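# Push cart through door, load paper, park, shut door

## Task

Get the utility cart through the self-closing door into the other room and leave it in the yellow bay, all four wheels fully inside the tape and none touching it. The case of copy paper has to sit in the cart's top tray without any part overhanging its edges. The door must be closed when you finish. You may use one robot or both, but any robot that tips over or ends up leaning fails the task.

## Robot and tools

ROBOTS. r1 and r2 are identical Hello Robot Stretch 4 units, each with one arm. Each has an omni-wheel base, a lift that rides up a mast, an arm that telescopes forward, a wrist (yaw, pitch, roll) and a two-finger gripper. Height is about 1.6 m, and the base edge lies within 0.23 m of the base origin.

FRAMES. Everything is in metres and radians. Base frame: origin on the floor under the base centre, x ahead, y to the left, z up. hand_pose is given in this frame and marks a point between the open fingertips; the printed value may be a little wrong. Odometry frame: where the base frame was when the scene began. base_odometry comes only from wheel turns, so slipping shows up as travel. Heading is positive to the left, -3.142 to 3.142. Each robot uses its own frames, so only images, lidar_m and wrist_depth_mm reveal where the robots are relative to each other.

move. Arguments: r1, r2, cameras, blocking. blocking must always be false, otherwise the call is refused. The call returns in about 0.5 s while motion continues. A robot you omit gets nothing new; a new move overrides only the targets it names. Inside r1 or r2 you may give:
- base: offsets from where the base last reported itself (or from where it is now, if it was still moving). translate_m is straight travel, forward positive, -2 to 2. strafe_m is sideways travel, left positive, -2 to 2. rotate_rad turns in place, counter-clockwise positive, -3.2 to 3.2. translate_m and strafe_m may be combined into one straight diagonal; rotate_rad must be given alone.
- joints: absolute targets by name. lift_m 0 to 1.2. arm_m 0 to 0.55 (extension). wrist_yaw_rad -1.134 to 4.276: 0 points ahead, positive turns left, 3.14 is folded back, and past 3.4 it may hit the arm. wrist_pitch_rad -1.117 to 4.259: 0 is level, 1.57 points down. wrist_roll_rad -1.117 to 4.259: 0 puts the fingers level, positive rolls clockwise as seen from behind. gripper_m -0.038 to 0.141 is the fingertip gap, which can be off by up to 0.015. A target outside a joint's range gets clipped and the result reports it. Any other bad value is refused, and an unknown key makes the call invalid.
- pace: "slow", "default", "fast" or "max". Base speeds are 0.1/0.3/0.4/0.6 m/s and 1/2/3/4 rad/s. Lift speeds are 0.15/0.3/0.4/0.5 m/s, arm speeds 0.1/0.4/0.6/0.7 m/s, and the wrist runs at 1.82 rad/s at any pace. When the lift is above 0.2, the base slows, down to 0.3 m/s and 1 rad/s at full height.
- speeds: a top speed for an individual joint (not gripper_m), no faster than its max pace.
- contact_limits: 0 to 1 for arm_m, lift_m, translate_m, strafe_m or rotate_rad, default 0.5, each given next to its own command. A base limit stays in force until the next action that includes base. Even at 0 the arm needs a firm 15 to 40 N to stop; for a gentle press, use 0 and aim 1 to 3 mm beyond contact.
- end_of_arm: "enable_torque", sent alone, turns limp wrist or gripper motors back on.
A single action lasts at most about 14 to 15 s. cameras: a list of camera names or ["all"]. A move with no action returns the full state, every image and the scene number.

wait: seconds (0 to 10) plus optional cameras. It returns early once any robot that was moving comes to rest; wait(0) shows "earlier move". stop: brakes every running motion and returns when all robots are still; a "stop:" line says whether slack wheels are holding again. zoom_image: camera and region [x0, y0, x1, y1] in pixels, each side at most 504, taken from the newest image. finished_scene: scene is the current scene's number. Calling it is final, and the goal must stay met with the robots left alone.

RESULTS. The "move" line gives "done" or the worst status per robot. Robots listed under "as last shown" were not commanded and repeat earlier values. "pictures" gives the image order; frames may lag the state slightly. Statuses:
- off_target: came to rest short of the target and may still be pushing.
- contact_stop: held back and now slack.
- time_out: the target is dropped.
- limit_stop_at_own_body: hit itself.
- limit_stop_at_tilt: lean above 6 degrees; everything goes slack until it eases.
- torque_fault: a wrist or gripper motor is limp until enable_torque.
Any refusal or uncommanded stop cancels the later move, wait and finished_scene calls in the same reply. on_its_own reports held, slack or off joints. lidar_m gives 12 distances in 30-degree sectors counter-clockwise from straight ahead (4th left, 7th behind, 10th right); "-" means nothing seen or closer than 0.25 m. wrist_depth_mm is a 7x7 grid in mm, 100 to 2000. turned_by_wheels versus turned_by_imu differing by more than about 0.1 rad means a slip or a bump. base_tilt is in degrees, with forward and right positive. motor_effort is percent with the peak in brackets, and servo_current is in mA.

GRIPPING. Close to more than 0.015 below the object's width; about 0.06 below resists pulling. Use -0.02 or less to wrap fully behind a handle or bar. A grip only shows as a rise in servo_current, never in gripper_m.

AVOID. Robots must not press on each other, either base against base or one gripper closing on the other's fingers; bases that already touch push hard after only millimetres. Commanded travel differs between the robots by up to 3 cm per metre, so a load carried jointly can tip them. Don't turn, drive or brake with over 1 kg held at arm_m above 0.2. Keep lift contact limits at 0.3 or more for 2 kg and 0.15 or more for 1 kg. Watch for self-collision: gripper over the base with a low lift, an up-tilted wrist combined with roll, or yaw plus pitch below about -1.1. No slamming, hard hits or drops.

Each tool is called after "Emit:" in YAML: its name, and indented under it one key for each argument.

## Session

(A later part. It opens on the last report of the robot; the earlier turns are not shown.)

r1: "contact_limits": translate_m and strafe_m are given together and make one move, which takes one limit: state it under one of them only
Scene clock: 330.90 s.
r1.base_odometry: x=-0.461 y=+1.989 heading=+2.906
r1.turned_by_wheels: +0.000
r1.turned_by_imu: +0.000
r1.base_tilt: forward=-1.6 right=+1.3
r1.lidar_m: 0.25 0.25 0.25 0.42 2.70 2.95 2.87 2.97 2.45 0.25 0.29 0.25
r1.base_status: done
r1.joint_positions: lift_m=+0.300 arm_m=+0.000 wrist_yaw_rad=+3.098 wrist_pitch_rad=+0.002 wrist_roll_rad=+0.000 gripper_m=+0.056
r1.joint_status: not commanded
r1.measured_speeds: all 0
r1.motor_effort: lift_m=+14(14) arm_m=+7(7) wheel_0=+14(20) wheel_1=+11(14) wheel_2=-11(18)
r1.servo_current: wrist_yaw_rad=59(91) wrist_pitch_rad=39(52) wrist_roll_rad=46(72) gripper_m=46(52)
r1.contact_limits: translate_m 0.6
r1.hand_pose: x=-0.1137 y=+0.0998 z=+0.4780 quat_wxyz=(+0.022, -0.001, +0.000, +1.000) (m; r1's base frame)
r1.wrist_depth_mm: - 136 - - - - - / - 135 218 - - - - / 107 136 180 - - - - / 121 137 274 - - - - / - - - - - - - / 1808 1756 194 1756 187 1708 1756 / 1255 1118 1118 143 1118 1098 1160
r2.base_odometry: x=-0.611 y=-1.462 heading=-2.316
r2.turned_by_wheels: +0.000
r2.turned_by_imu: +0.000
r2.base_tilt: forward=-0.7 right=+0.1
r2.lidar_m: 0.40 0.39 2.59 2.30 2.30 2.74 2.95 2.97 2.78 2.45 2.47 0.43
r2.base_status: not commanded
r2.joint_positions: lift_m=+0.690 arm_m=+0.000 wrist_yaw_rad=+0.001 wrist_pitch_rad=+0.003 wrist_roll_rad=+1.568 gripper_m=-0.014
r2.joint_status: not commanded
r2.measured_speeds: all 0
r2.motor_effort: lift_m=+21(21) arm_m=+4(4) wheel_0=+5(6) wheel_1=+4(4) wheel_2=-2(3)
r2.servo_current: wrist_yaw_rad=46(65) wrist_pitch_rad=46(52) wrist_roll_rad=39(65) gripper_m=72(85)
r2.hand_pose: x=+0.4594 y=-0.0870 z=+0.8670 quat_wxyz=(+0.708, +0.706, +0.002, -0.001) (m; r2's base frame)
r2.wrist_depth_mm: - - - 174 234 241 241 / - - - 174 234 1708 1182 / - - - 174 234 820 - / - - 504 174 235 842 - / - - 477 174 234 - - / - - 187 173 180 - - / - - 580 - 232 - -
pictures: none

Emit:
move:
  r1: {"base":{"translate_m":0.15,"strafe_m":0.06},"pace":"slow","contact_limits":{"translate_m":0.6}}
  blocking: false

Emit:
wait:
  seconds: 4
  cameras: ["r1_head_left_camera","r1_head_right_camera"]

Scene clock: 334.53 s.
move: r1 moving
r1.base_odometry: x=-0.474 y=+1.988 heading=+2.906
r1.turned_by_wheels: +0.000
r1.turned_by_imu: +0.000
r1.base_tilt: forward=-1.6 right=+1.3
r1.lidar_m: 0.25 0.25 0.25 0.42 2.69 2.98 2.88 2.98 2.47 0.25 2.22 0.25
r1.base_status: translate_m moving; strafe_m moving
r1.joint_positions: lift_m=+0.300 arm_m=+0.000 wrist_yaw_rad=+3.099 wrist_pitch_rad=+0.002 wrist_roll_rad=+0.000 gripper_m=+0.056
r1.joint_status: not commanded
r1.measured_speeds: translate_m=+0.049 strafe_m=+0.020 rotate_rad=-0.006 lift_m=+0.000 arm_m=+0.000 wrist_yaw_rad=+0.000 wrist_pitch_rad=+0.000 wrist_roll_rad=+0.000
r1.motor_effort: lift_m=+14(14) arm_m=+7(7) wheel_0=+7(15) wheel_1=+17(17) wheel_2=-16(17)
r1.servo_current: wrist_yaw_rad=59(85) wrist_pitch_rad=33(46) wrist_roll_rad=46(59) gripper_m=46(52)
r1.contact_limits: translate_m 0.6
r1.hand_pose: x=-0.1138 y=+0.0997 z=+0.4780 quat_wxyz=(+0.022, -0.001, +0.000, +1.000) (m; r1's base frame)
r1.wrist_depth_mm: - 136 - - - - - / - 136 221 - - - - / 107 136 182 - - - - / 123 137 279 - - - - / - - - - - - - / 1708 1708 194 1808 187 1708 1661 / 1255 1138 1118 153 1098 1098 1118
r2.base_odometry: x=-0.611 y=-1.462 heading=-2.316
r2.turned_by_wheels: +0.000
r2.turned_by_imu: +0.000
r2.base_tilt: forward=-0.6 right=+0.0
r2.lidar_m: 0.40 0.40 2.59 2.29 2.31 2.73 2.96 2.98 2.78 2.46 2.47 0.44
r2.base_status: not commanded
r2.joint_positions: lift_m=+0.690 arm_m=+0.000 wrist_yaw_rad=+0.001 wrist_pitch_rad=+0.003 wrist_roll_rad=+1.568 gripper_m=-0.014
r2.joint_status: not commanded
r2.measured_speeds: all 0
r2.motor_effort: lift_m=+21(21) arm_m=+4(4) wheel_0=+5(6) wheel_1=+4(4) wheel_2=-2(3)
r2.servo_current: wrist_yaw_rad=39(59) wrist_pitch_rad=39(52) wrist_roll_rad=39(52) gripper_m=72(78)
r2.hand_pose: x=+0.4594 y=-0.0870 z=+0.8670 quat_wxyz=(+0.708, +0.706, +0.002, -0.001) (m; r2's base frame)
r2.wrist_depth_mm: - - - 174 235 241 242 / - - - 174 234 1661 1182 / - - - 174 233 831 - / - - 504 174 235 831 - / - - 477 174 234 - - / - - 186 173 180 - - / - - 574 - 233 - -
pictures: none

Scene clock: 336.87 s.
earlier move: r1 done
r1.base_odometry: x=-0.620 y=+1.966 heading=+2.906
r1.turned_by_wheels: +0.000
r1.turned_by_imu: -0.001
r1.base_tilt: forward=-1.6 right=+1.3
r1.lidar_m: 0.25 - 0.25 0.31 0.68 3.13 3.00 3.12 0.31 0.32 2.29 0.30
r1.base_status: done
r1.joint_positions: lift_m=+0.300 arm_m=+0.000 wrist_yaw_rad=+3.099 wrist_pitch_rad=+0.002 wrist_roll_rad=+0.000 gripper_m=+0.056
r1.joint_status: not commanded
r1.measured_speeds: all 0
r1.motor_effort: lift_m=+14(14) arm_m=+7(8) wheel_0=+1(15) wheel_1=+11(19) wheel_2=-11(19)
r1.servo_current: wrist_yaw_rad=59(85) wrist_pitch_rad=39(52) wrist_roll_rad=39(72) gripper_m=46(52)
r1.contact_limits: translate_m 0.6
r1.hand_pose: x=-0.1138 y=+0.0997 z=+0.4780 quat_wxyz=(+0.022, -0.001, +0.000, +1.000) (m; r1's base frame)
r1.wrist_depth_mm: - 136 - - - - - / - 136 - - - - - / 107 136 187 - - - - / 124 137 282 - - - - / - - - - - - - / 1756 1808 193 1808 187 1708 1808 / 1281 1118 1138 153 1138 1098 1205
r2.base_odometry: x=-0.611 y=-1.462 heading=-2.316
r2.turned_by_wheels: +0.000
r2.turned_by_imu: +0.000
r2.base_tilt: forward=-0.7 right=+0.0
r2.lidar_m: 0.39 0.40 2.60 2.30 2.31 2.71 2.98 2.98 2.75 2.44 2.46 0.44
r2.base_status: not commanded
r2.joint_positions: lift_m=+0.690 arm_m=+0.000 wrist_yaw_rad=+0.001 wrist_pitch_rad=+0.003 wrist_roll_rad=+1.568 gripper_m=-0.014
r2.joint_status: not commanded
r2.measured_speeds: all 0
r2.motor_effort: lift_m=+21(21) arm_m=+4(4) wheel_0=+5(6) wheel_1=+4(4) wheel_2=-2(3)
r2.servo_current: wrist_yaw_rad=52(59) wrist_pitch_rad=33(52) wrist_roll_rad=52(65) gripper_m=72(78)
r2.hand_pose: x=+0.4594 y=-0.0870 z=+0.8670 quat_wxyz=(+0.708, +0.706, +0.002, -0.001) (m; r2's base frame)
r2.wrist_depth_mm: - - - 174 235 242 241 / - - - 174 234 1708 1160 / - - - 174 234 831 - / - - 508 174 234 842 - / - - 469 173 233 - - / - - 187 173 180 - - / - - 574 - 233 - -
wait: 2.33 of 4 s (r1 has come to rest)
pictures: r1_head_left_camera, r1_head_right_camera
Images, in order (width x height): r1_head_left_camera 420x672, r1_head_right_camera 420x672.

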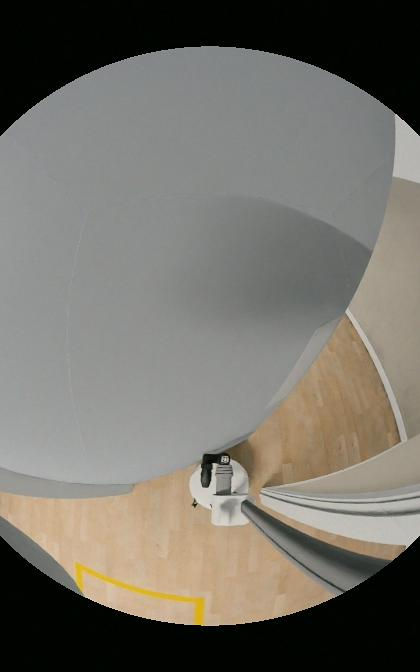

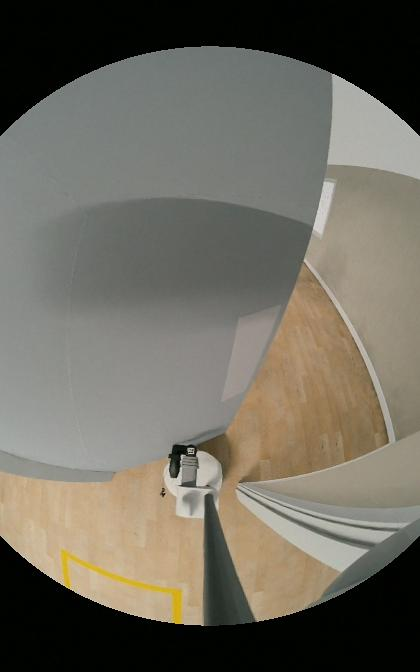

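Emit:
move:
  r1: {"base":{"translate_m":0.37,"strafe_m":0.05},"pace":"slow","contact_limits":{"translate_m":0.6}}
  blocking: false

Emit:
wait:
  seconds: 6
  cameras: ["r1_head_left_camera","r1_head_right_camera"]

Scene clock: 345.83 s.
move: r1 moving
r1.base_odometry: x=-0.632 y=+1.967 heading=+2.907
r1.turned_by_wheels: +0.001
r1.turned_by_imu: +0.001
r1.base_tilt: forward=-1.6 right=+1.3
r1.lidar_m: 0.25 - 0.25 0.30 0.66 3.10 3.04 3.16 0.31 0.30 2.27 0.30
r1.base_status: translate_m moving; strafe_m moving
r1.joint_positions: lift_m=+0.300 arm_m=+0.000 wrist_yaw_rad=+3.099 wrist_pitch_rad=+0.002 wrist_roll_rad=+0.000 gripper_m=+0.056
r1.joint_status: not commanded
r1.measured_speeds: translate_m=+0.050 strafe_m=+0.006 rotate_rad=+0.000 lift_m=+0.000 arm_m=+0.000 wrist_yaw_rad=+0.000 wrist_pitch_rad=+0.000 wrist_roll_rad=+0.000
r1.motor_effort: lift_m=+14(14) arm_m=+7(8) wheel_0=+11(11) wheel_1=+13(16) wheel_2=-16(17)
r1.servo_current: wrist_yaw_rad=65(91) wrist_pitch_rad=46(46) wrist_roll_rad=59(59) gripper_m=39(52)
r1.contact_limits: translate_m 0.6
r1.hand_pose: x=-0.1138 y=+0.0997 z=+0.4780 quat_wxyz=(+0.022, -0.001, +0.000, +1.000) (m; r1's base frame)
r1.wrist_depth_mm: - 136 - - - - - / - 136 220 - - - - / 107 136 185 - - - - / 124 137 277 - - - - / - - - - - - - / 1808 1808 193 1808 188 1708 1863 / 1255 1118 1138 153 1118 1060 1205
r2: as last shown
r2.lidar_m: 0.36 0.40 2.62 2.30 2.32 2.75 2.96 3.00 2.77 2.45 2.45 0.46
r2.motor_effort: lift_m=+21(21) arm_m=+4(4) wheel_0=+5(6) wheel_1=+4(4) wheel_2=-3(3)
r2.servo_current: wrist_yaw_rad=52(52) wrist_pitch_rad=46(46) wrist_roll_rad=46(52) gripper_m=78(78)
r2.wrist_depth_mm: - - - 174 235 240 242 / - - - 174 234 1661 1182 / - - - 174 233 831 - / - - 508 174 234 842 - / - - 477 173 234 - - / - - 186 173 180 - - / - - 585 - 235 - -
pictures: none

Scene clock: 350.33 s.
earlier move: r1 done
r1.base_odometry: x=-0.991 y=+2.004 heading=+2.907
r1.turned_by_wheels: +0.000
r1.turned_by_imu: +0.000
r1.base_tilt: forward=-1.6 right=+1.3
r1.lidar_m: 0.26 0.25 - 0.25 0.31 3.49 3.41 0.55 0.59 1.73 2.32 3.19
r1.base_status: done
r1.joint_positions: lift_m=+0.300 arm_m=+0.000 wrist_yaw_rad=+3.092 wrist_pitch_rad=+0.002 wrist_roll_rad=+0.000 gripper_m=+0.056
r1.joint_status: not commanded
r1.measured_speeds: all 0
r1.motor_effort: lift_m=+14(14) arm_m=+5(8) wheel_0=+3(13) wheel_1=+10(16) wheel_2=-6(17)
r1.servo_current: wrist_yaw_rad=52(91) wrist_pitch_rad=46(52) wrist_roll_rad=46(78) gripper_m=39(52)
r1.contact_limits: translate_m 0.6
r1.hand_pose: x=-0.1129 y=+0.1016 z=+0.4780 quat_wxyz=(+0.025, -0.001, +0.000, +1.000) (m; r1's base frame)
r1.wrist_depth_mm: - 137 - - - - - / - 137 - - - - - / 109 137 202 - - - - / 123 138 - - - - - / - - - - - - - / 1756 1756 194 1983 187 1863 1708 / 1281 1118 1118 153 1160 1160 1138
r2.base_odometry: x=-0.611 y=-1.462 heading=-2.316
r2.turned_by_wheels: +0.000
r2.turned_by_imu: +0.001
r2.base_tilt: forward=-0.6 right=+0.1
r2.lidar_m: 0.37 0.39 2.59 2.30 2.31 2.74 2.96 2.99 2.75 2.45 2.48 0.43
r2.base_status: not commanded
r2.joint_positions: lift_m=+0.690 arm_m=+0.000 wrist_yaw_rad=+0.001 wrist_pitch_rad=+0.003 wrist_roll_rad=+1.568 gripper_m=-0.014
r2.joint_status: not commanded
r2.measured_speeds: all 0
r2.motor_effort: lift_m=+21(21) arm_m=+4(4) wheel_0=+5(6) wheel_1=+4(4) wheel_2=-3(3)
r2.servo_current: wrist_yaw_rad=39(65) wrist_pitch_rad=46(52) wrist_roll_rad=39(65) gripper_m=78(85)
r2.hand_pose: x=+0.4594 y=-0.0870 z=+0.8670 quat_wxyz=(+0.708, +0.706, +0.002, -0.001) (m; r2's base frame)
r2.wrist_depth_mm: - - - 174 234 240 243 / - - - 174 234 1708 1182 / - - - 173 234 831 - / - - 500 173 235 820 - / - - 473 173 233 - - / - - 186 174 180 - - / - - 580 - 233 - -
wait: 4.50 of 6 s (r1 has come to rest)
pictures: r1_head_left_camera, r1_head_right_camera
Images, in order (width x height): r1_head_left_camera 420x672, r1_head_right_camera 420x672.

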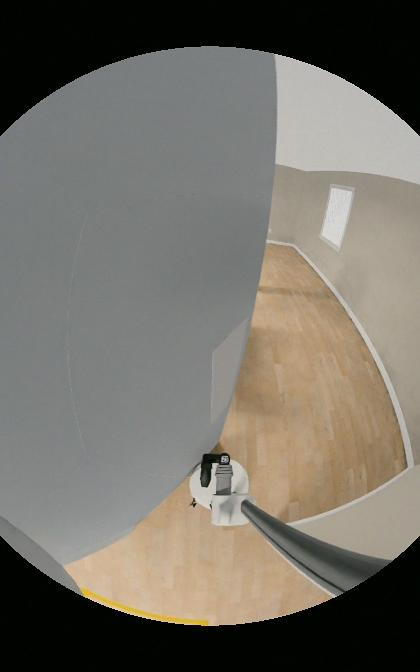

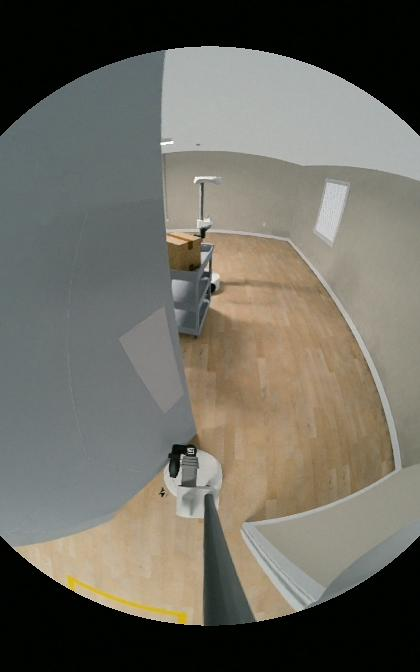

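Emit:
move:
  r1: {"base":{"translate_m":0.25,"strafe_m":0.3},"pace":"slow","contact_limits":{"translate_m":0.6}}
  blocking: false

Emit:
wait:
  seconds: 7
  cameras: ["r1_head_left_camera","r1_head_right_camera","r2_head_camera"]

Scene clock: 356.87 s.
move: r1 moving
r1.base_odometry: x=-1.001 y=+1.996 heading=+2.906
r1.turned_by_wheels: -0.001
r1.turned_by_imu: -0.001
r1.base_tilt: forward=-1.6 right=+1.3
r1.lidar_m: 0.27 0.25 - 0.25 0.32 3.48 3.44 0.57 0.64 1.75 2.34 3.19
r1.base_status: translate_m moving; strafe_m moving
r1.joint_positions: lift_m=+0.300 arm_m=+0.000 wrist_yaw_rad=+3.092 wrist_pitch_rad=+0.002 wrist_roll_rad=+0.000 gripper_m=+0.056
r1.joint_status: not commanded
r1.measured_speeds: translate_m=+0.031 strafe_m=+0.039 rotate_rad=+0.001 lift_m=+0.000 arm_m=+0.000 wrist_yaw_rad=+0.000 wrist_pitch_rad=+0.000 wrist_roll_rad=+0.000
r1.motor_effort: lift_m=+14(14) arm_m=+5(5) wheel_0=-13(15) wheel_1=+14(16) wheel_2=-11(11)
r1.servo_current: wrist_yaw_rad=65(65) wrist_pitch_rad=46(52) wrist_roll_rad=52(65) gripper_m=52(52)
r1.contact_limits: translate_m 0.6
r1.hand_pose: x=-0.1129 y=+0.1016 z=+0.4780 quat_wxyz=(+0.025, -0.001, +0.000, +1.000) (m; r1's base frame)
r1.wrist_depth_mm: - 137 - - - - - / - 137 - - - - - / 110 137 202 - - - - / 124 138 - - - - - / - - - - - - - / 1756 1756 193 1983 187 1756 1537 / 1255 1118 1118 153 1160 1138 1138
r2: as last shown
r2.turned_by_imu: +0.000
r2.base_tilt: forward=-0.7 right=+0.0
r2.lidar_m: 0.38 0.40 2.60 2.30 2.30 2.70 2.97 2.98 2.79 2.44 2.45 0.42
r2.motor_effort: lift_m=+21(21) arm_m=+4(4) wheel_0=+5(5) wheel_1=+4(4) wheel_2=-2(3)
r2.servo_current: wrist_yaw_rad=52(59) wrist_pitch_rad=39(46) wrist_roll_rad=33(52) gripper_m=72(85)
r2.wrist_depth_mm: - - - 174 235 241 241 / - - - 174 235 1708 1182 / - - - 173 234 831 - / - - 500 174 233 831 - / - - 477 173 234 - - / - - 186 173 180 - - / - - 574 - 234 - -
pictures: none

Scene clock: 361.53 s.
earlier move: r1 done
r1.base_odometry: x=-1.304 y=+1.770 heading=+2.907
r1.turned_by_wheels: +0.001
r1.turned_by_imu: +0.004
r1.base_tilt: forward=-1.6 right=+1.3
r1.lidar_m: 1.05 0.25 0.25 - 0.25 0.33 3.68 0.93 0.96 2.56 2.66 3.65
r1.base_status: done
r1.joint_positions: lift_m=+0.300 arm_m=+0.000 wrist_yaw_rad=+3.092 wrist_pitch_rad=+0.002 wrist_roll_rad=+0.000 gripper_m=+0.056
r1.joint_status: not commanded
r1.measured_speeds: all 0
r1.motor_effort: lift_m=+14(14) arm_m=+5(5) wheel_0=-5(15) wheel_1=+9(17) wheel_2=-3(11)
r1.servo_current: wrist_yaw_rad=46(78) wrist_pitch_rad=39(52) wrist_roll_rad=52(65) gripper_m=46(52)
r1.contact_limits: translate_m 0.6
r1.hand_pose: x=-0.1129 y=+0.1016 z=+0.4780 quat_wxyz=(+0.025, -0.001, +0.000, +1.000) (m; r1's base frame)
r1.wrist_depth_mm: - 137 - - - 264 180 / - 137 - - - 265 182 / 109 137 202 - - 293 183 / 124 138 - - - 270 183 / - - - - - 268 183 / 1808 1756 193 1708 187 270 183 / 1255 1098 1098 153 488 210 181
r2.base_odometry: x=-0.611 y=-1.462 heading=-2.316
r2.turned_by_wheels: +0.000
r2.turned_by_imu: +0.001
r2.base_tilt: forward=-0.7 right=+0.1
r2.lidar_m: 0.40 0.40 2.58 2.29 2.29 2.75 2.96 2.99 2.80 2.45 2.43 0.44
r2.base_status: not commanded
r2.joint_positions: lift_m=+0.690 arm_m=+0.000 wrist_yaw_rad=+0.001 wrist_pitch_rad=+0.003 wrist_roll_rad=+1.568 gripper_m=-0.014
r2.joint_status: not commanded
r2.measured_speeds: all 0
r2.motor_effort: lift_m=+21(21) arm_m=+4(4) wheel_0=+5(6) wheel_1=+3(4) wheel_2=-2(3)
r2.servo_current: wrist_yaw_rad=33(65) wrist_pitch_rad=46(46) wrist_roll_rad=52(59) gripper_m=72(85)
r2.hand_pose: x=+0.4594 y=-0.0870 z=+0.8670 quat_wxyz=(+0.708, +0.706, +0.002, -0.001) (m; r2's base frame)
r2.wrist_depth_mm: - - - 174 234 241 241 / - - - 174 234 1618 1160 / - - - 174 234 831 - / - - 504 174 234 842 - / - - 473 174 234 - - / - - 186 174 180 - - / - - 580 - 234 - -
wait: 4.67 of 7 s (r1 has come to rest)
pictures: r1_head_left_camera, r1_head_right_camera, r2_head_camera
Images, in order (width x height): r1_head_left_camera 420x672, r1_head_right_camera 420x672, r2_head_camera 420x560.

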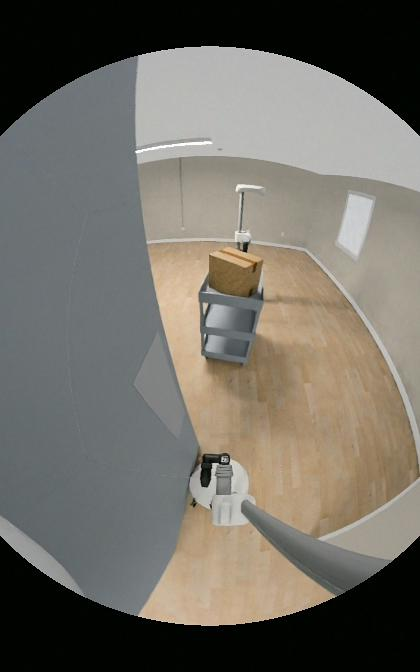

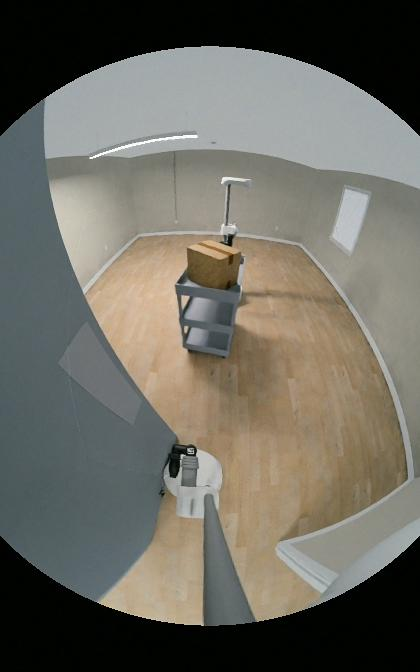

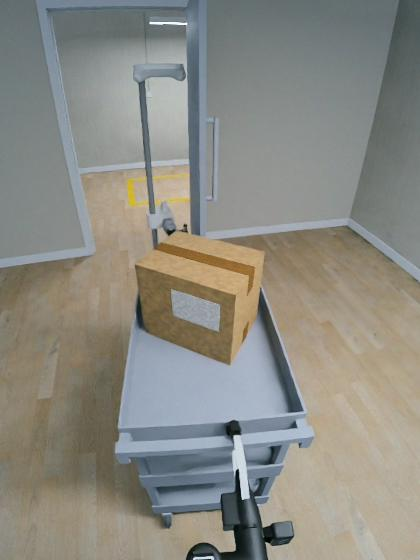

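Emit:
zoom_image:
  camera: "r1_head_right_camera"
  region: [140, 160, 280, 370]

Emit:
zoom_image:
  camera: "r1_head_left_camera"
  region: [160, 170, 300, 380]

Emit:
zoom_image:
  camera: "r2_head_camera"
  region: [0, 0, 260, 280]

Scaled by 2.400 from the camera's 420x672 image, which has a finer 600x960 frame.

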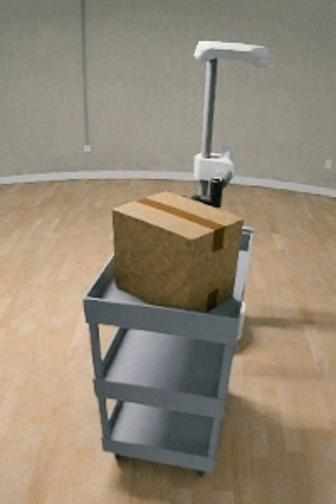

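Scaled by 2.400 from the camera's 420x672 image, which has a finer 600x960 frame.

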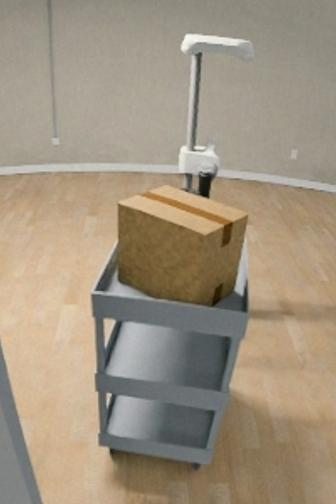

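Scaled by 1.800 from the camera's 420x560 image, which has a finer 1200x1600 frame.

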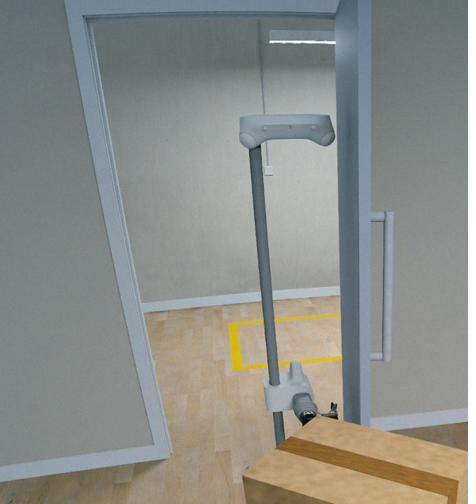

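Emit:
move:
  r1: {"base":{"translate_m":0.03,"strafe_m":0.22},"pace":"slow","contact_limits":{"translate_m":0.6}}
  blocking: false

Emit:
wait:
  seconds: 5
  cameras: ["r1_head_left_camera","r1_head_right_camera","r2_head_camera"]

Emit:
zoom_image:
  camera: "r2_head_camera"
  region: [0, 0, 260, 280]

Scene clock: 370.83 s.
move: r1 moving
r1.base_odometry: x=-1.309 y=+1.758 heading=+2.906
r1.turned_by_wheels: -0.001
r1.turned_by_imu: -0.001
r1.base_tilt: forward=-1.6 right=+1.3
r1.lidar_m: 1.07 0.25 0.25 - 0.25 0.32 3.70 0.96 0.96 2.56 2.65 3.66
r1.base_status: translate_m moving; strafe_m moving
r1.joint_positions: lift_m=+0.300 arm_m=+0.000 wrist_yaw_rad=+3.092 wrist_pitch_rad=+0.002 wrist_roll_rad=+0.000 gripper_m=+0.056
r1.joint_status: not commanded
r1.measured_speeds: translate_m=+0.007 strafe_m=+0.051 rotate_rad=+0.000 lift_m=+0.000 arm_m=+0.000 wrist_yaw_rad=+0.000 wrist_pitch_rad=+0.000 wrist_roll_rad=+0.000
r1.motor_effort: lift_m=+14(14) arm_m=+5(5) wheel_0=-11(14) wheel_1=+8(13) wheel_2=-3(5)
r1.servo_current: wrist_yaw_rad=33(65) wrist_pitch_rad=39(52) wrist_roll_rad=46(59) gripper_m=46(46)
r1.contact_limits: translate_m 0.6
r1.hand_pose: x=-0.1129 y=+0.1016 z=+0.4780 quat_wxyz=(+0.025, -0.001, +0.000, +1.000) (m; r1's base frame)
r1.wrist_depth_mm: - 136 - - 517 254 176 / - 137 - - - 257 178 / 109 138 203 - - 259 179 / 123 138 - - - 258 180 / - - - - 544 259 180 / 1708 1808 193 1756 187 259 180 / 1255 1098 1098 153 455 220 179
r2: as last shown
r2.turned_by_imu: +0.000
r2.base_tilt: forward=-0.7 right=+0.0
r2.lidar_m: 0.39 0.40 2.58 2.33 2.33 2.74 2.95 2.98 2.75 2.45 2.45 0.42
r2.motor_effort: lift_m=+21(21) arm_m=+4(4) wheel_0=+5(6) wheel_1=+4(4) wheel_2=-2(3)
r2.servo_current: wrist_yaw_rad=33(52) wrist_pitch_rad=39(52) wrist_roll_rad=46(59) gripper_m=72(72)
r2.wrist_depth_mm: - - - 174 234 241 241 / - - - 173 235 1661 1182 / - - - 174 234 831 - / - - 504 174 233 831 - / - - 473 173 234 - - / - - 187 173 180 - - / - - 580 - 233 - -
pictures: none

Scene clock: 374.10 s.
earlier move: r1 contact_stop
r1.base_odometry: x=-1.383 y=+1.566 heading=+2.909
r1.turned_by_wheels: +0.003
r1.turned_by_imu: +0.005
r1.base_tilt: forward=-1.6 right=+1.3
r1.lidar_m: 1.08 0.34 0.25 - 0.25 0.25 0.49 3.82 1.15 2.76 2.86 1.07
r1.base_status: translate_m contact_stop (by the wheels' count: +0.030 of +0.030); strafe_m contact_stop (by the wheels' count: +0.217 of +0.220)
r1.joint_positions: lift_m=+0.300 arm_m=+0.000 wrist_yaw_rad=+3.092 wrist_pitch_rad=+0.002 wrist_roll_rad=+0.000 gripper_m=+0.056
r1.joint_status: not commanded
r1.measured_speeds: all 0
r1.on_its_own: the wheels are slack since a contact_stop
r1.motor_effort: lift_m=+14(14) arm_m=+5(5) wheel_0=+0(23) wheel_1=+0(30) wheel_2=+0(6)
r1.servo_current: wrist_yaw_rad=59(65) wrist_pitch_rad=46(52) wrist_roll_rad=26(65) gripper_m=46(52)
r1.contact_limits: translate_m 0.6
r1.hand_pose: x=-0.1129 y=+0.1016 z=+0.4780 quat_wxyz=(+0.025, -0.001, +0.000, +1.000) (m; r1's base frame)
r1.wrist_depth_mm: - 137 - 530 297 198 - / - 137 - 530 303 199 - / 110 138 211 535 301 199 160 / 125 139 - 544 304 200 160 / - - - 544 306 202 160 / 1756 1756 193 544 191 202 160 / 1229 1138 1098 153 285 182 -
r2.base_odometry: x=-0.611 y=-1.462 heading=-2.316
r2.turned_by_wheels: +0.000
r2.turned_by_imu: +0.000
r2.base_tilt: forward=-0.6 right=+0.1
r2.lidar_m: 0.39 0.42 2.60 2.30 2.29 2.75 2.98 2.99 2.75 2.45 2.49 0.43
r2.base_status: not commanded
r2.joint_positions: lift_m=+0.690 arm_m=+0.000 wrist_yaw_rad=+0.001 wrist_pitch_rad=+0.003 wrist_roll_rad=+1.568 gripper_m=-0.014
r2.joint_status: not commanded
r2.measured_speeds: all 0
r2.motor_effort: lift_m=+21(21) arm_m=+4(4) wheel_0=+5(6) wheel_1=+4(4) wheel_2=-2(3)
r2.servo_current: wrist_yaw_rad=59(59) wrist_pitch_rad=46(52) wrist_roll_rad=46(59) gripper_m=72(85)
r2.hand_pose: x=+0.4594 y=-0.0870 z=+0.8670 quat_wxyz=(+0.708, +0.706, +0.002, -0.001) (m; r2's base frame)
r2.wrist_depth_mm: - - - 174 234 242 241 / - - - 175 234 1661 1160 / - - 1756 174 234 831 - / - - 500 174 235 831 - / - - 477 173 234 - - / - - 187 173 181 - - / - - 580 - 233 - -
wait: 3.27 of 5 s (r1 has come to rest)
pictures: r1_head_left_camera, r1_head_right_camera, r2_head_camera
Images, in order (width x height): r1_head_left_camera 420x672, r1_head_right_camera 420x672, r2_head_camera 420x560.

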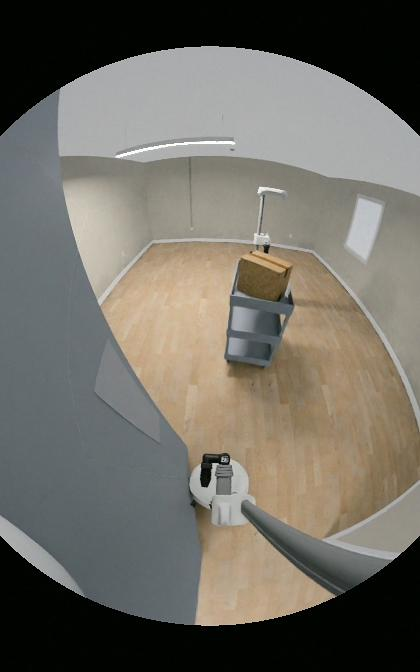

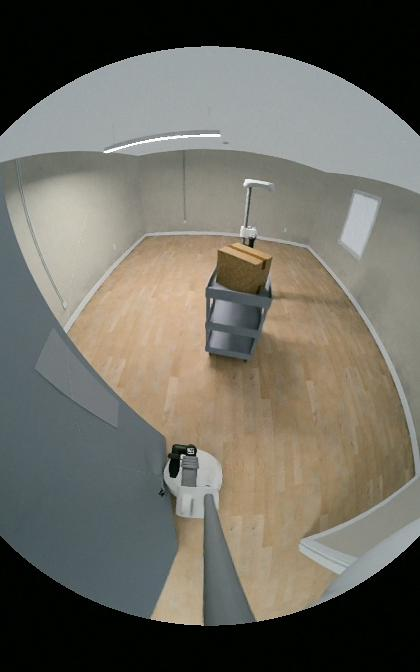

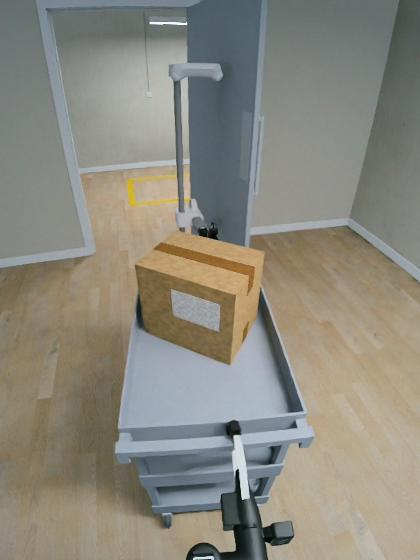

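Scaled by 1.800 from the camera's 420x560 image, which has a finer 1200x1600 frame.

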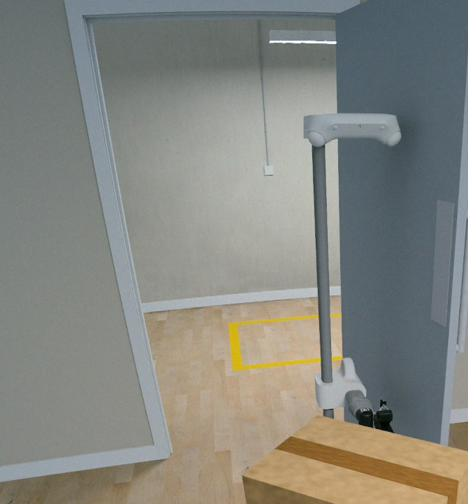

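Emit:
stop:

Emit:
move:
  r2: {"base":{"strafe_m":-0.1,"translate_m":0.1},"pace":"slow"}
  blocking: false

Emit:
wait:
  seconds: 4

Emit:
wait:
  seconds: 0.3
  cameras: ["r2_head_camera","r2_wrist_camera","r1_head_right_camera"]

Scene clock: 401.50 s.
stop: r1's wheels hold again
r1.base_odometry: x=-1.383 y=+1.566 heading=+2.909
r1.turned_by_wheels: +0.000
r1.turned_by_imu: +0.000
r1.base_tilt: forward=-1.6 right=+1.3
r1.lidar_m: 1.07 0.33 0.25 - 0.25 0.25 0.48 3.82 1.14 2.76 2.87 1.04
r1.base_status: translate_m contact_stop (by the wheels' count: +0.030 of +0.030); strafe_m contact_stop (by the wheels' count: +0.217 of +0.220)
r1.joint_positions: lift_m=+0.300 arm_m=+0.000 wrist_yaw_rad=+3.092 wrist_pitch_rad=+0.002 wrist_roll_rad=+0.000 gripper_m=+0.056
r1.joint_status: not commanded
r1.measured_speeds: all 0
r1.motor_effort: lift_m=+14(14) arm_m=+5(5) wheel_0=+1(23) wheel_1=+0(30) wheel_2=+0(6)
r1.servo_current: wrist_yaw_rad=46(65) wrist_pitch_rad=46(52) wrist_roll_rad=59(65) gripper_m=39(52)
r1.contact_limits: translate_m 0.6
r1.hand_pose: x=-0.1129 y=+0.1016 z=+0.4780 quat_wxyz=(+0.025, -0.001, +0.000, +1.000) (m; r1's base frame)
r1.wrist_depth_mm: - 137 - 530 297 197 - / - 137 - 530 301 200 - / 110 138 211 535 303 200 160 / 124 139 - 539 306 200 160 / - - - 544 304 200 160 / 1756 1756 193 544 190 201 160 / 1229 1098 1118 153 285 182 -
r2.base_odometry: x=-0.611 y=-1.462 heading=-2.316
r2.turned_by_wheels: +0.000
r2.turned_by_imu: +0.000
r2.base_tilt: forward=-0.7 right=+0.1
r2.lidar_m: 0.39 0.39 2.59 2.30 2.30 2.71 2.97 2.98 2.77 2.44 2.43 0.43
r2.base_status: not commanded
r2.joint_positions: lift_m=+0.690 arm_m=+0.000 wrist_yaw_rad=+0.001 wrist_pitch_rad=+0.003 wrist_roll_rad=+1.568 gripper_m=-0.014
r2.joint_status: not commanded
r2.measured_speeds: all 0
r2.motor_effort: lift_m=+21(21) arm_m=+4(4) wheel_0=+5(6) wheel_1=+3(4) wheel_2=-3(3)
r2.servo_current: wrist_yaw_rad=52(59) wrist_pitch_rad=39(52) wrist_roll_rad=46(59) gripper_m=72(85)
r2.hand_pose: x=+0.4594 y=-0.0870 z=+0.8670 quat_wxyz=(+0.708, +0.706, +0.002, -0.001) (m; r2's base frame)
r2.wrist_depth_mm: - - - 174 236 241 241 / - - - 174 234 1661 1160 / - - 1756 174 234 831 - / - - 500 174 235 831 - / - - 473 173 234 - - / - - 187 174 180 - - / - - 580 - 233 - -
pictures: none

Scene clock: 402.00 s.
move: r2 moving
r1: as last shown
r1.base_tilt: forward=-1.6 right=+1.2
r1.lidar_m: 1.07 0.34 0.25 - 0.25 0.25 0.51 3.86 1.15 2.76 2.87 1.08
r1.motor_effort: lift_m=+14(14) arm_m=+5(5) wheel_0=+0(1) wheel_1=+0(0) wheel_2=+0(0)
r1.servo_current: wrist_yaw_rad=39(65) wrist_pitch_rad=39(46) wrist_roll_rad=46(59) gripper_m=39(46)
r1.contact_limits: translate_m 0.6
r1.wrist_depth_mm: - 137 - 525 298 198 - / - 137 - 535 301 198 - / 110 138 211 535 303 200 160 / 124 139 - 539 306 200 160 / - - - 535 304 200 161 / 1808 1756 193 549 191 201 160 / 1229 1118 1118 153 286 182 -
r2.base_odometry: x=-0.624 y=-1.463 heading=-2.317
r2.turned_by_wheels: +0.000
r2.turned_by_imu: +0.000
r2.base_tilt: forward=-0.7 right=+0.0
r2.lidar_m: 0.37 0.41 2.61 2.31 2.30 2.78 2.97 3.02 2.74 2.45 2.45 0.44
r2.base_status: translate_m moving; strafe_m moving
r2.joint_positions: lift_m=+0.690 arm_m=+0.000 wrist_yaw_rad=+0.001 wrist_pitch_rad=+0.003 wrist_roll_rad=+1.568 gripper_m=-0.014
r2.joint_status: not commanded
r2.measured_speeds: translate_m=+0.036 strafe_m=-0.035 rotate_rad=-0.001 lift_m=+0.000 arm_m=+0.000 wrist_yaw_rad=+0.000 wrist_pitch_rad=+0.000 wrist_roll_rad=+0.000
r2.motor_effort: lift_m=+21(21) arm_m=+4(4) wheel_0=+11(15) wheel_1=-5(5) wheel_2=-8(9)
r2.servo_current: wrist_yaw_rad=46(59) wrist_pitch_rad=39(46) wrist_roll_rad=39(59) gripper_m=72(78)
r2.hand_pose: x=+0.4594 y=-0.0870 z=+0.8670 quat_wxyz=(+0.708, +0.706, +0.002, -0.001) (m; r2's base frame)
r2.wrist_depth_mm: - - - 176 237 244 244 / - - - 176 236 1537 1060 / - - 1756 175 236 842 - / - - 512 175 235 831 - / - - 473 174 234 - - / - - 186 173 180 - - / - - 569 - 232 - -
pictures: none

Scene clock: 404.17 s.
earlier move: r2 done
r1.base_odometry: x=-1.383 y=+1.566 heading=+2.909
r1.turned_by_wheels: +0.000
r1.turned_by_imu: +0.000
r1.base_tilt: forward=-1.6 right=+1.3
r1.lidar_m: 0.97 0.34 0.25 - 0.25 0.25 0.50 3.82 1.15 2.76 2.89 1.02
r1.base_status: not commanded
r1.joint_positions: lift_m=+0.300 arm_m=+0.000 wrist_yaw_rad=+3.092 wrist_pitch_rad=+0.002 wrist_roll_rad=+0.000 gripper_m=+0.056
r1.joint_status: not commanded
r1.measured_speeds: all 0
r1.motor_effort: lift_m=+14(14) arm_m=+5(5) wheel_0=+0(1) wheel_1=+0(0) wheel_2=+0(0)
r1.servo_current: wrist_yaw_rad=46(65) wrist_pitch_rad=39(52) wrist_roll_rad=46(65) gripper_m=39(46)
r1.contact_limits: translate_m 0.6
r1.hand_pose: x=-0.1129 y=+0.1016 z=+0.4780 quat_wxyz=(+0.025, -0.001, +0.000, +1.000) (m; r1's base frame)
r1.wrist_depth_mm: - 137 - 521 298 198 - / - 137 - 535 301 199 - / 110 137 211 539 303 200 159 / 125 139 - 539 306 200 160 / - - - 544 307 202 160 / 1756 1756 194 544 191 200 160 / 1255 1118 1118 154 286 181 -
r2.base_odometry: x=-0.752 y=-1.468 heading=-2.316
r2.turned_by_wheels: +0.000
r2.turned_by_imu: +0.001
r2.base_tilt: forward=-0.7 right=+0.0
r2.lidar_m: 0.36 0.36 2.71 2.41 2.42 2.91 3.04 3.06 2.64 2.33 2.34 0.46
r2.base_status: done
r2.joint_positions: lift_m=+0.690 arm_m=+0.000 wrist_yaw_rad=+0.002 wrist_pitch_rad=+0.003 wrist_roll_rad=+1.568 gripper_m=-0.014
r2.joint_status: not commanded
r2.measured_speeds: all 0
r2.motor_effort: lift_m=+21(21) arm_m=+4(4) wheel_0=+6(15) wheel_1=-3(7) wheel_2=-5(10)
r2.servo_current: wrist_yaw_rad=52(59) wrist_pitch_rad=46(46) wrist_roll_rad=52(59) gripper_m=78(78)
r2.hand_pose: x=+0.4594 y=-0.0869 z=+0.8670 quat_wxyz=(+0.708, +0.706, +0.002, -0.001) (m; r2's base frame)
r2.wrist_depth_mm: - - - 215 271 1537 1160 / - - - 262 265 282 279 / - - - 195 255 1618 564 / - - 647 186 247 - - / - - 484 182 238 - - / - - 186 175 179 - - / - - 492 - 225 - -
wait: 2.17 of 4 s (r2 has come to rest)
pictures: none

Scene clock: 404.47 s.
r1.base_odometry: x=-1.383 y=+1.566 heading=+2.909
r1.turned_by_wheels: +0.000
r1.turned_by_imu: +0.000
r1.base_tilt: forward=-1.6 right=+1.3
r1.lidar_m: 0.97 0.34 0.25 - 0.25 0.25 0.47 3.81 1.12 2.75 2.87 1.02
r1.base_status: not commanded
r1.joint_positions: lift_m=+0.300 arm_m=+0.000 wrist_yaw_rad=+3.092 wrist_pitch_rad=+0.002 wrist_roll_rad=+0.000 gripper_m=+0.056
r1.joint_status: not commanded
r1.measured_speeds: all 0
r1.motor_effort: lift_m=+14(14) arm_m=+5(5) wheel_0=+0(1) wheel_1=+0(0) wheel_2=+0(0)
r1.servo_current: wrist_yaw_rad=46(65) wrist_pitch_rad=46(52) wrist_roll_rad=46(65) gripper_m=39(46)
r1.contact_limits: translate_m 0.6
r1.hand_pose: x=-0.1129 y=+0.1016 z=+0.4780 quat_wxyz=(+0.025, -0.001, +0.000, +1.000) (m; r1's base frame)
r1.wrist_depth_mm: - 137 - 525 298 198 - / - 137 - 525 301 198 - / 110 137 211 535 303 200 160 / 125 139 - 539 304 201 160 / - - - 544 306 201 161 / 1708 1808 194 544 191 201 160 / 1229 1118 1118 153 285 181 -
r2.base_odometry: x=-0.752 y=-1.468 heading=-2.316
r2.turned_by_wheels: +0.000
r2.turned_by_imu: +0.000
r2.base_tilt: forward=-0.6 right=+0.1
r2.lidar_m: 0.35 0.35 2.74 2.42 2.43 2.91 3.04 3.05 2.63 2.32 2.34 0.45
r2.base_status: done
r2.joint_positions: lift_m=+0.690 arm_m=+0.000 wrist_yaw_rad=+0.002 wrist_pitch_rad=+0.003 wrist_roll_rad=+1.568 gripper_m=-0.014
r2.joint_status: not commanded
r2.measured_speeds: all 0
r2.motor_effort: lift_m=+21(21) arm_m=+4(4) wheel_0=+6(15) wheel_1=-3(7) wheel_2=-5(10)
r2.servo_current: wrist_yaw_rad=39(59) wrist_pitch_rad=33(46) wrist_roll_rad=33(59) gripper_m=72(78)
r2.hand_pose: x=+0.4594 y=-0.0869 z=+0.8670 quat_wxyz=(+0.708, +0.706, +0.002, -0.001) (m; r2's base frame)
r2.wrist_depth_mm: - - - 214 271 1499 1182 / - - - 262 265 282 279 / - - - 195 254 1618 559 / - - 654 186 248 - - / - - 484 181 238 - - / - - 185 175 179 - - / - - 492 - 225 - -
wait: 0.30 s; at rest by 0.27 s
pictures: r1_head_right_camera, r2_head_camera, r2_wrist_camera
Images, in order (width x height): r1_head_right_camera 420x672, r2_head_camera 420x560, r2_wrist_camera 616x392.

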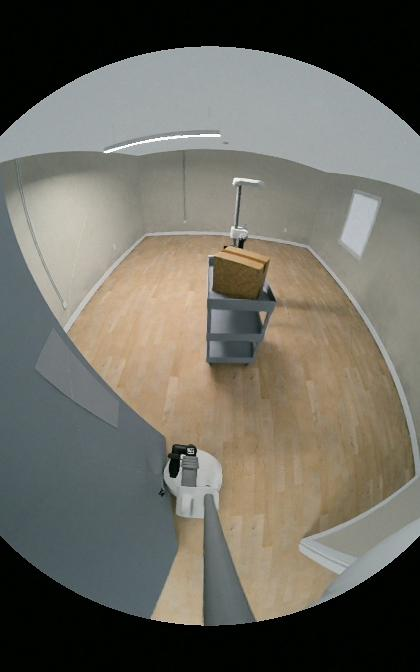

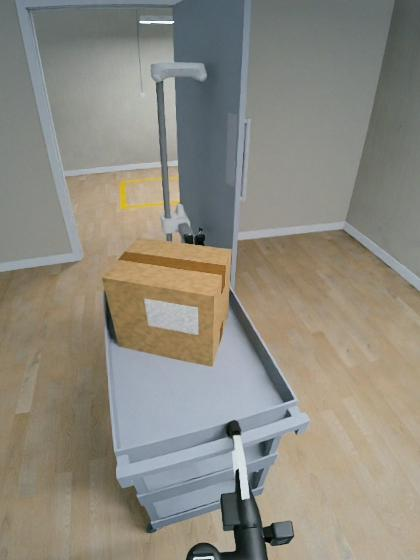

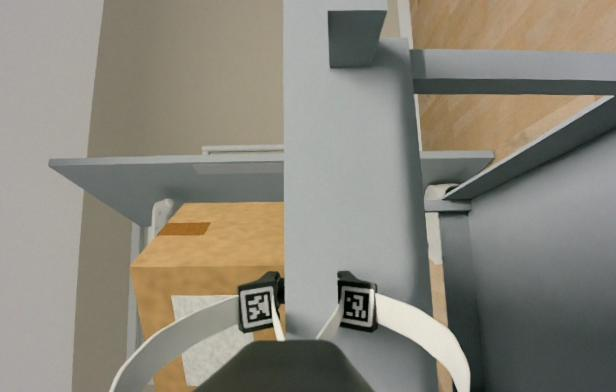

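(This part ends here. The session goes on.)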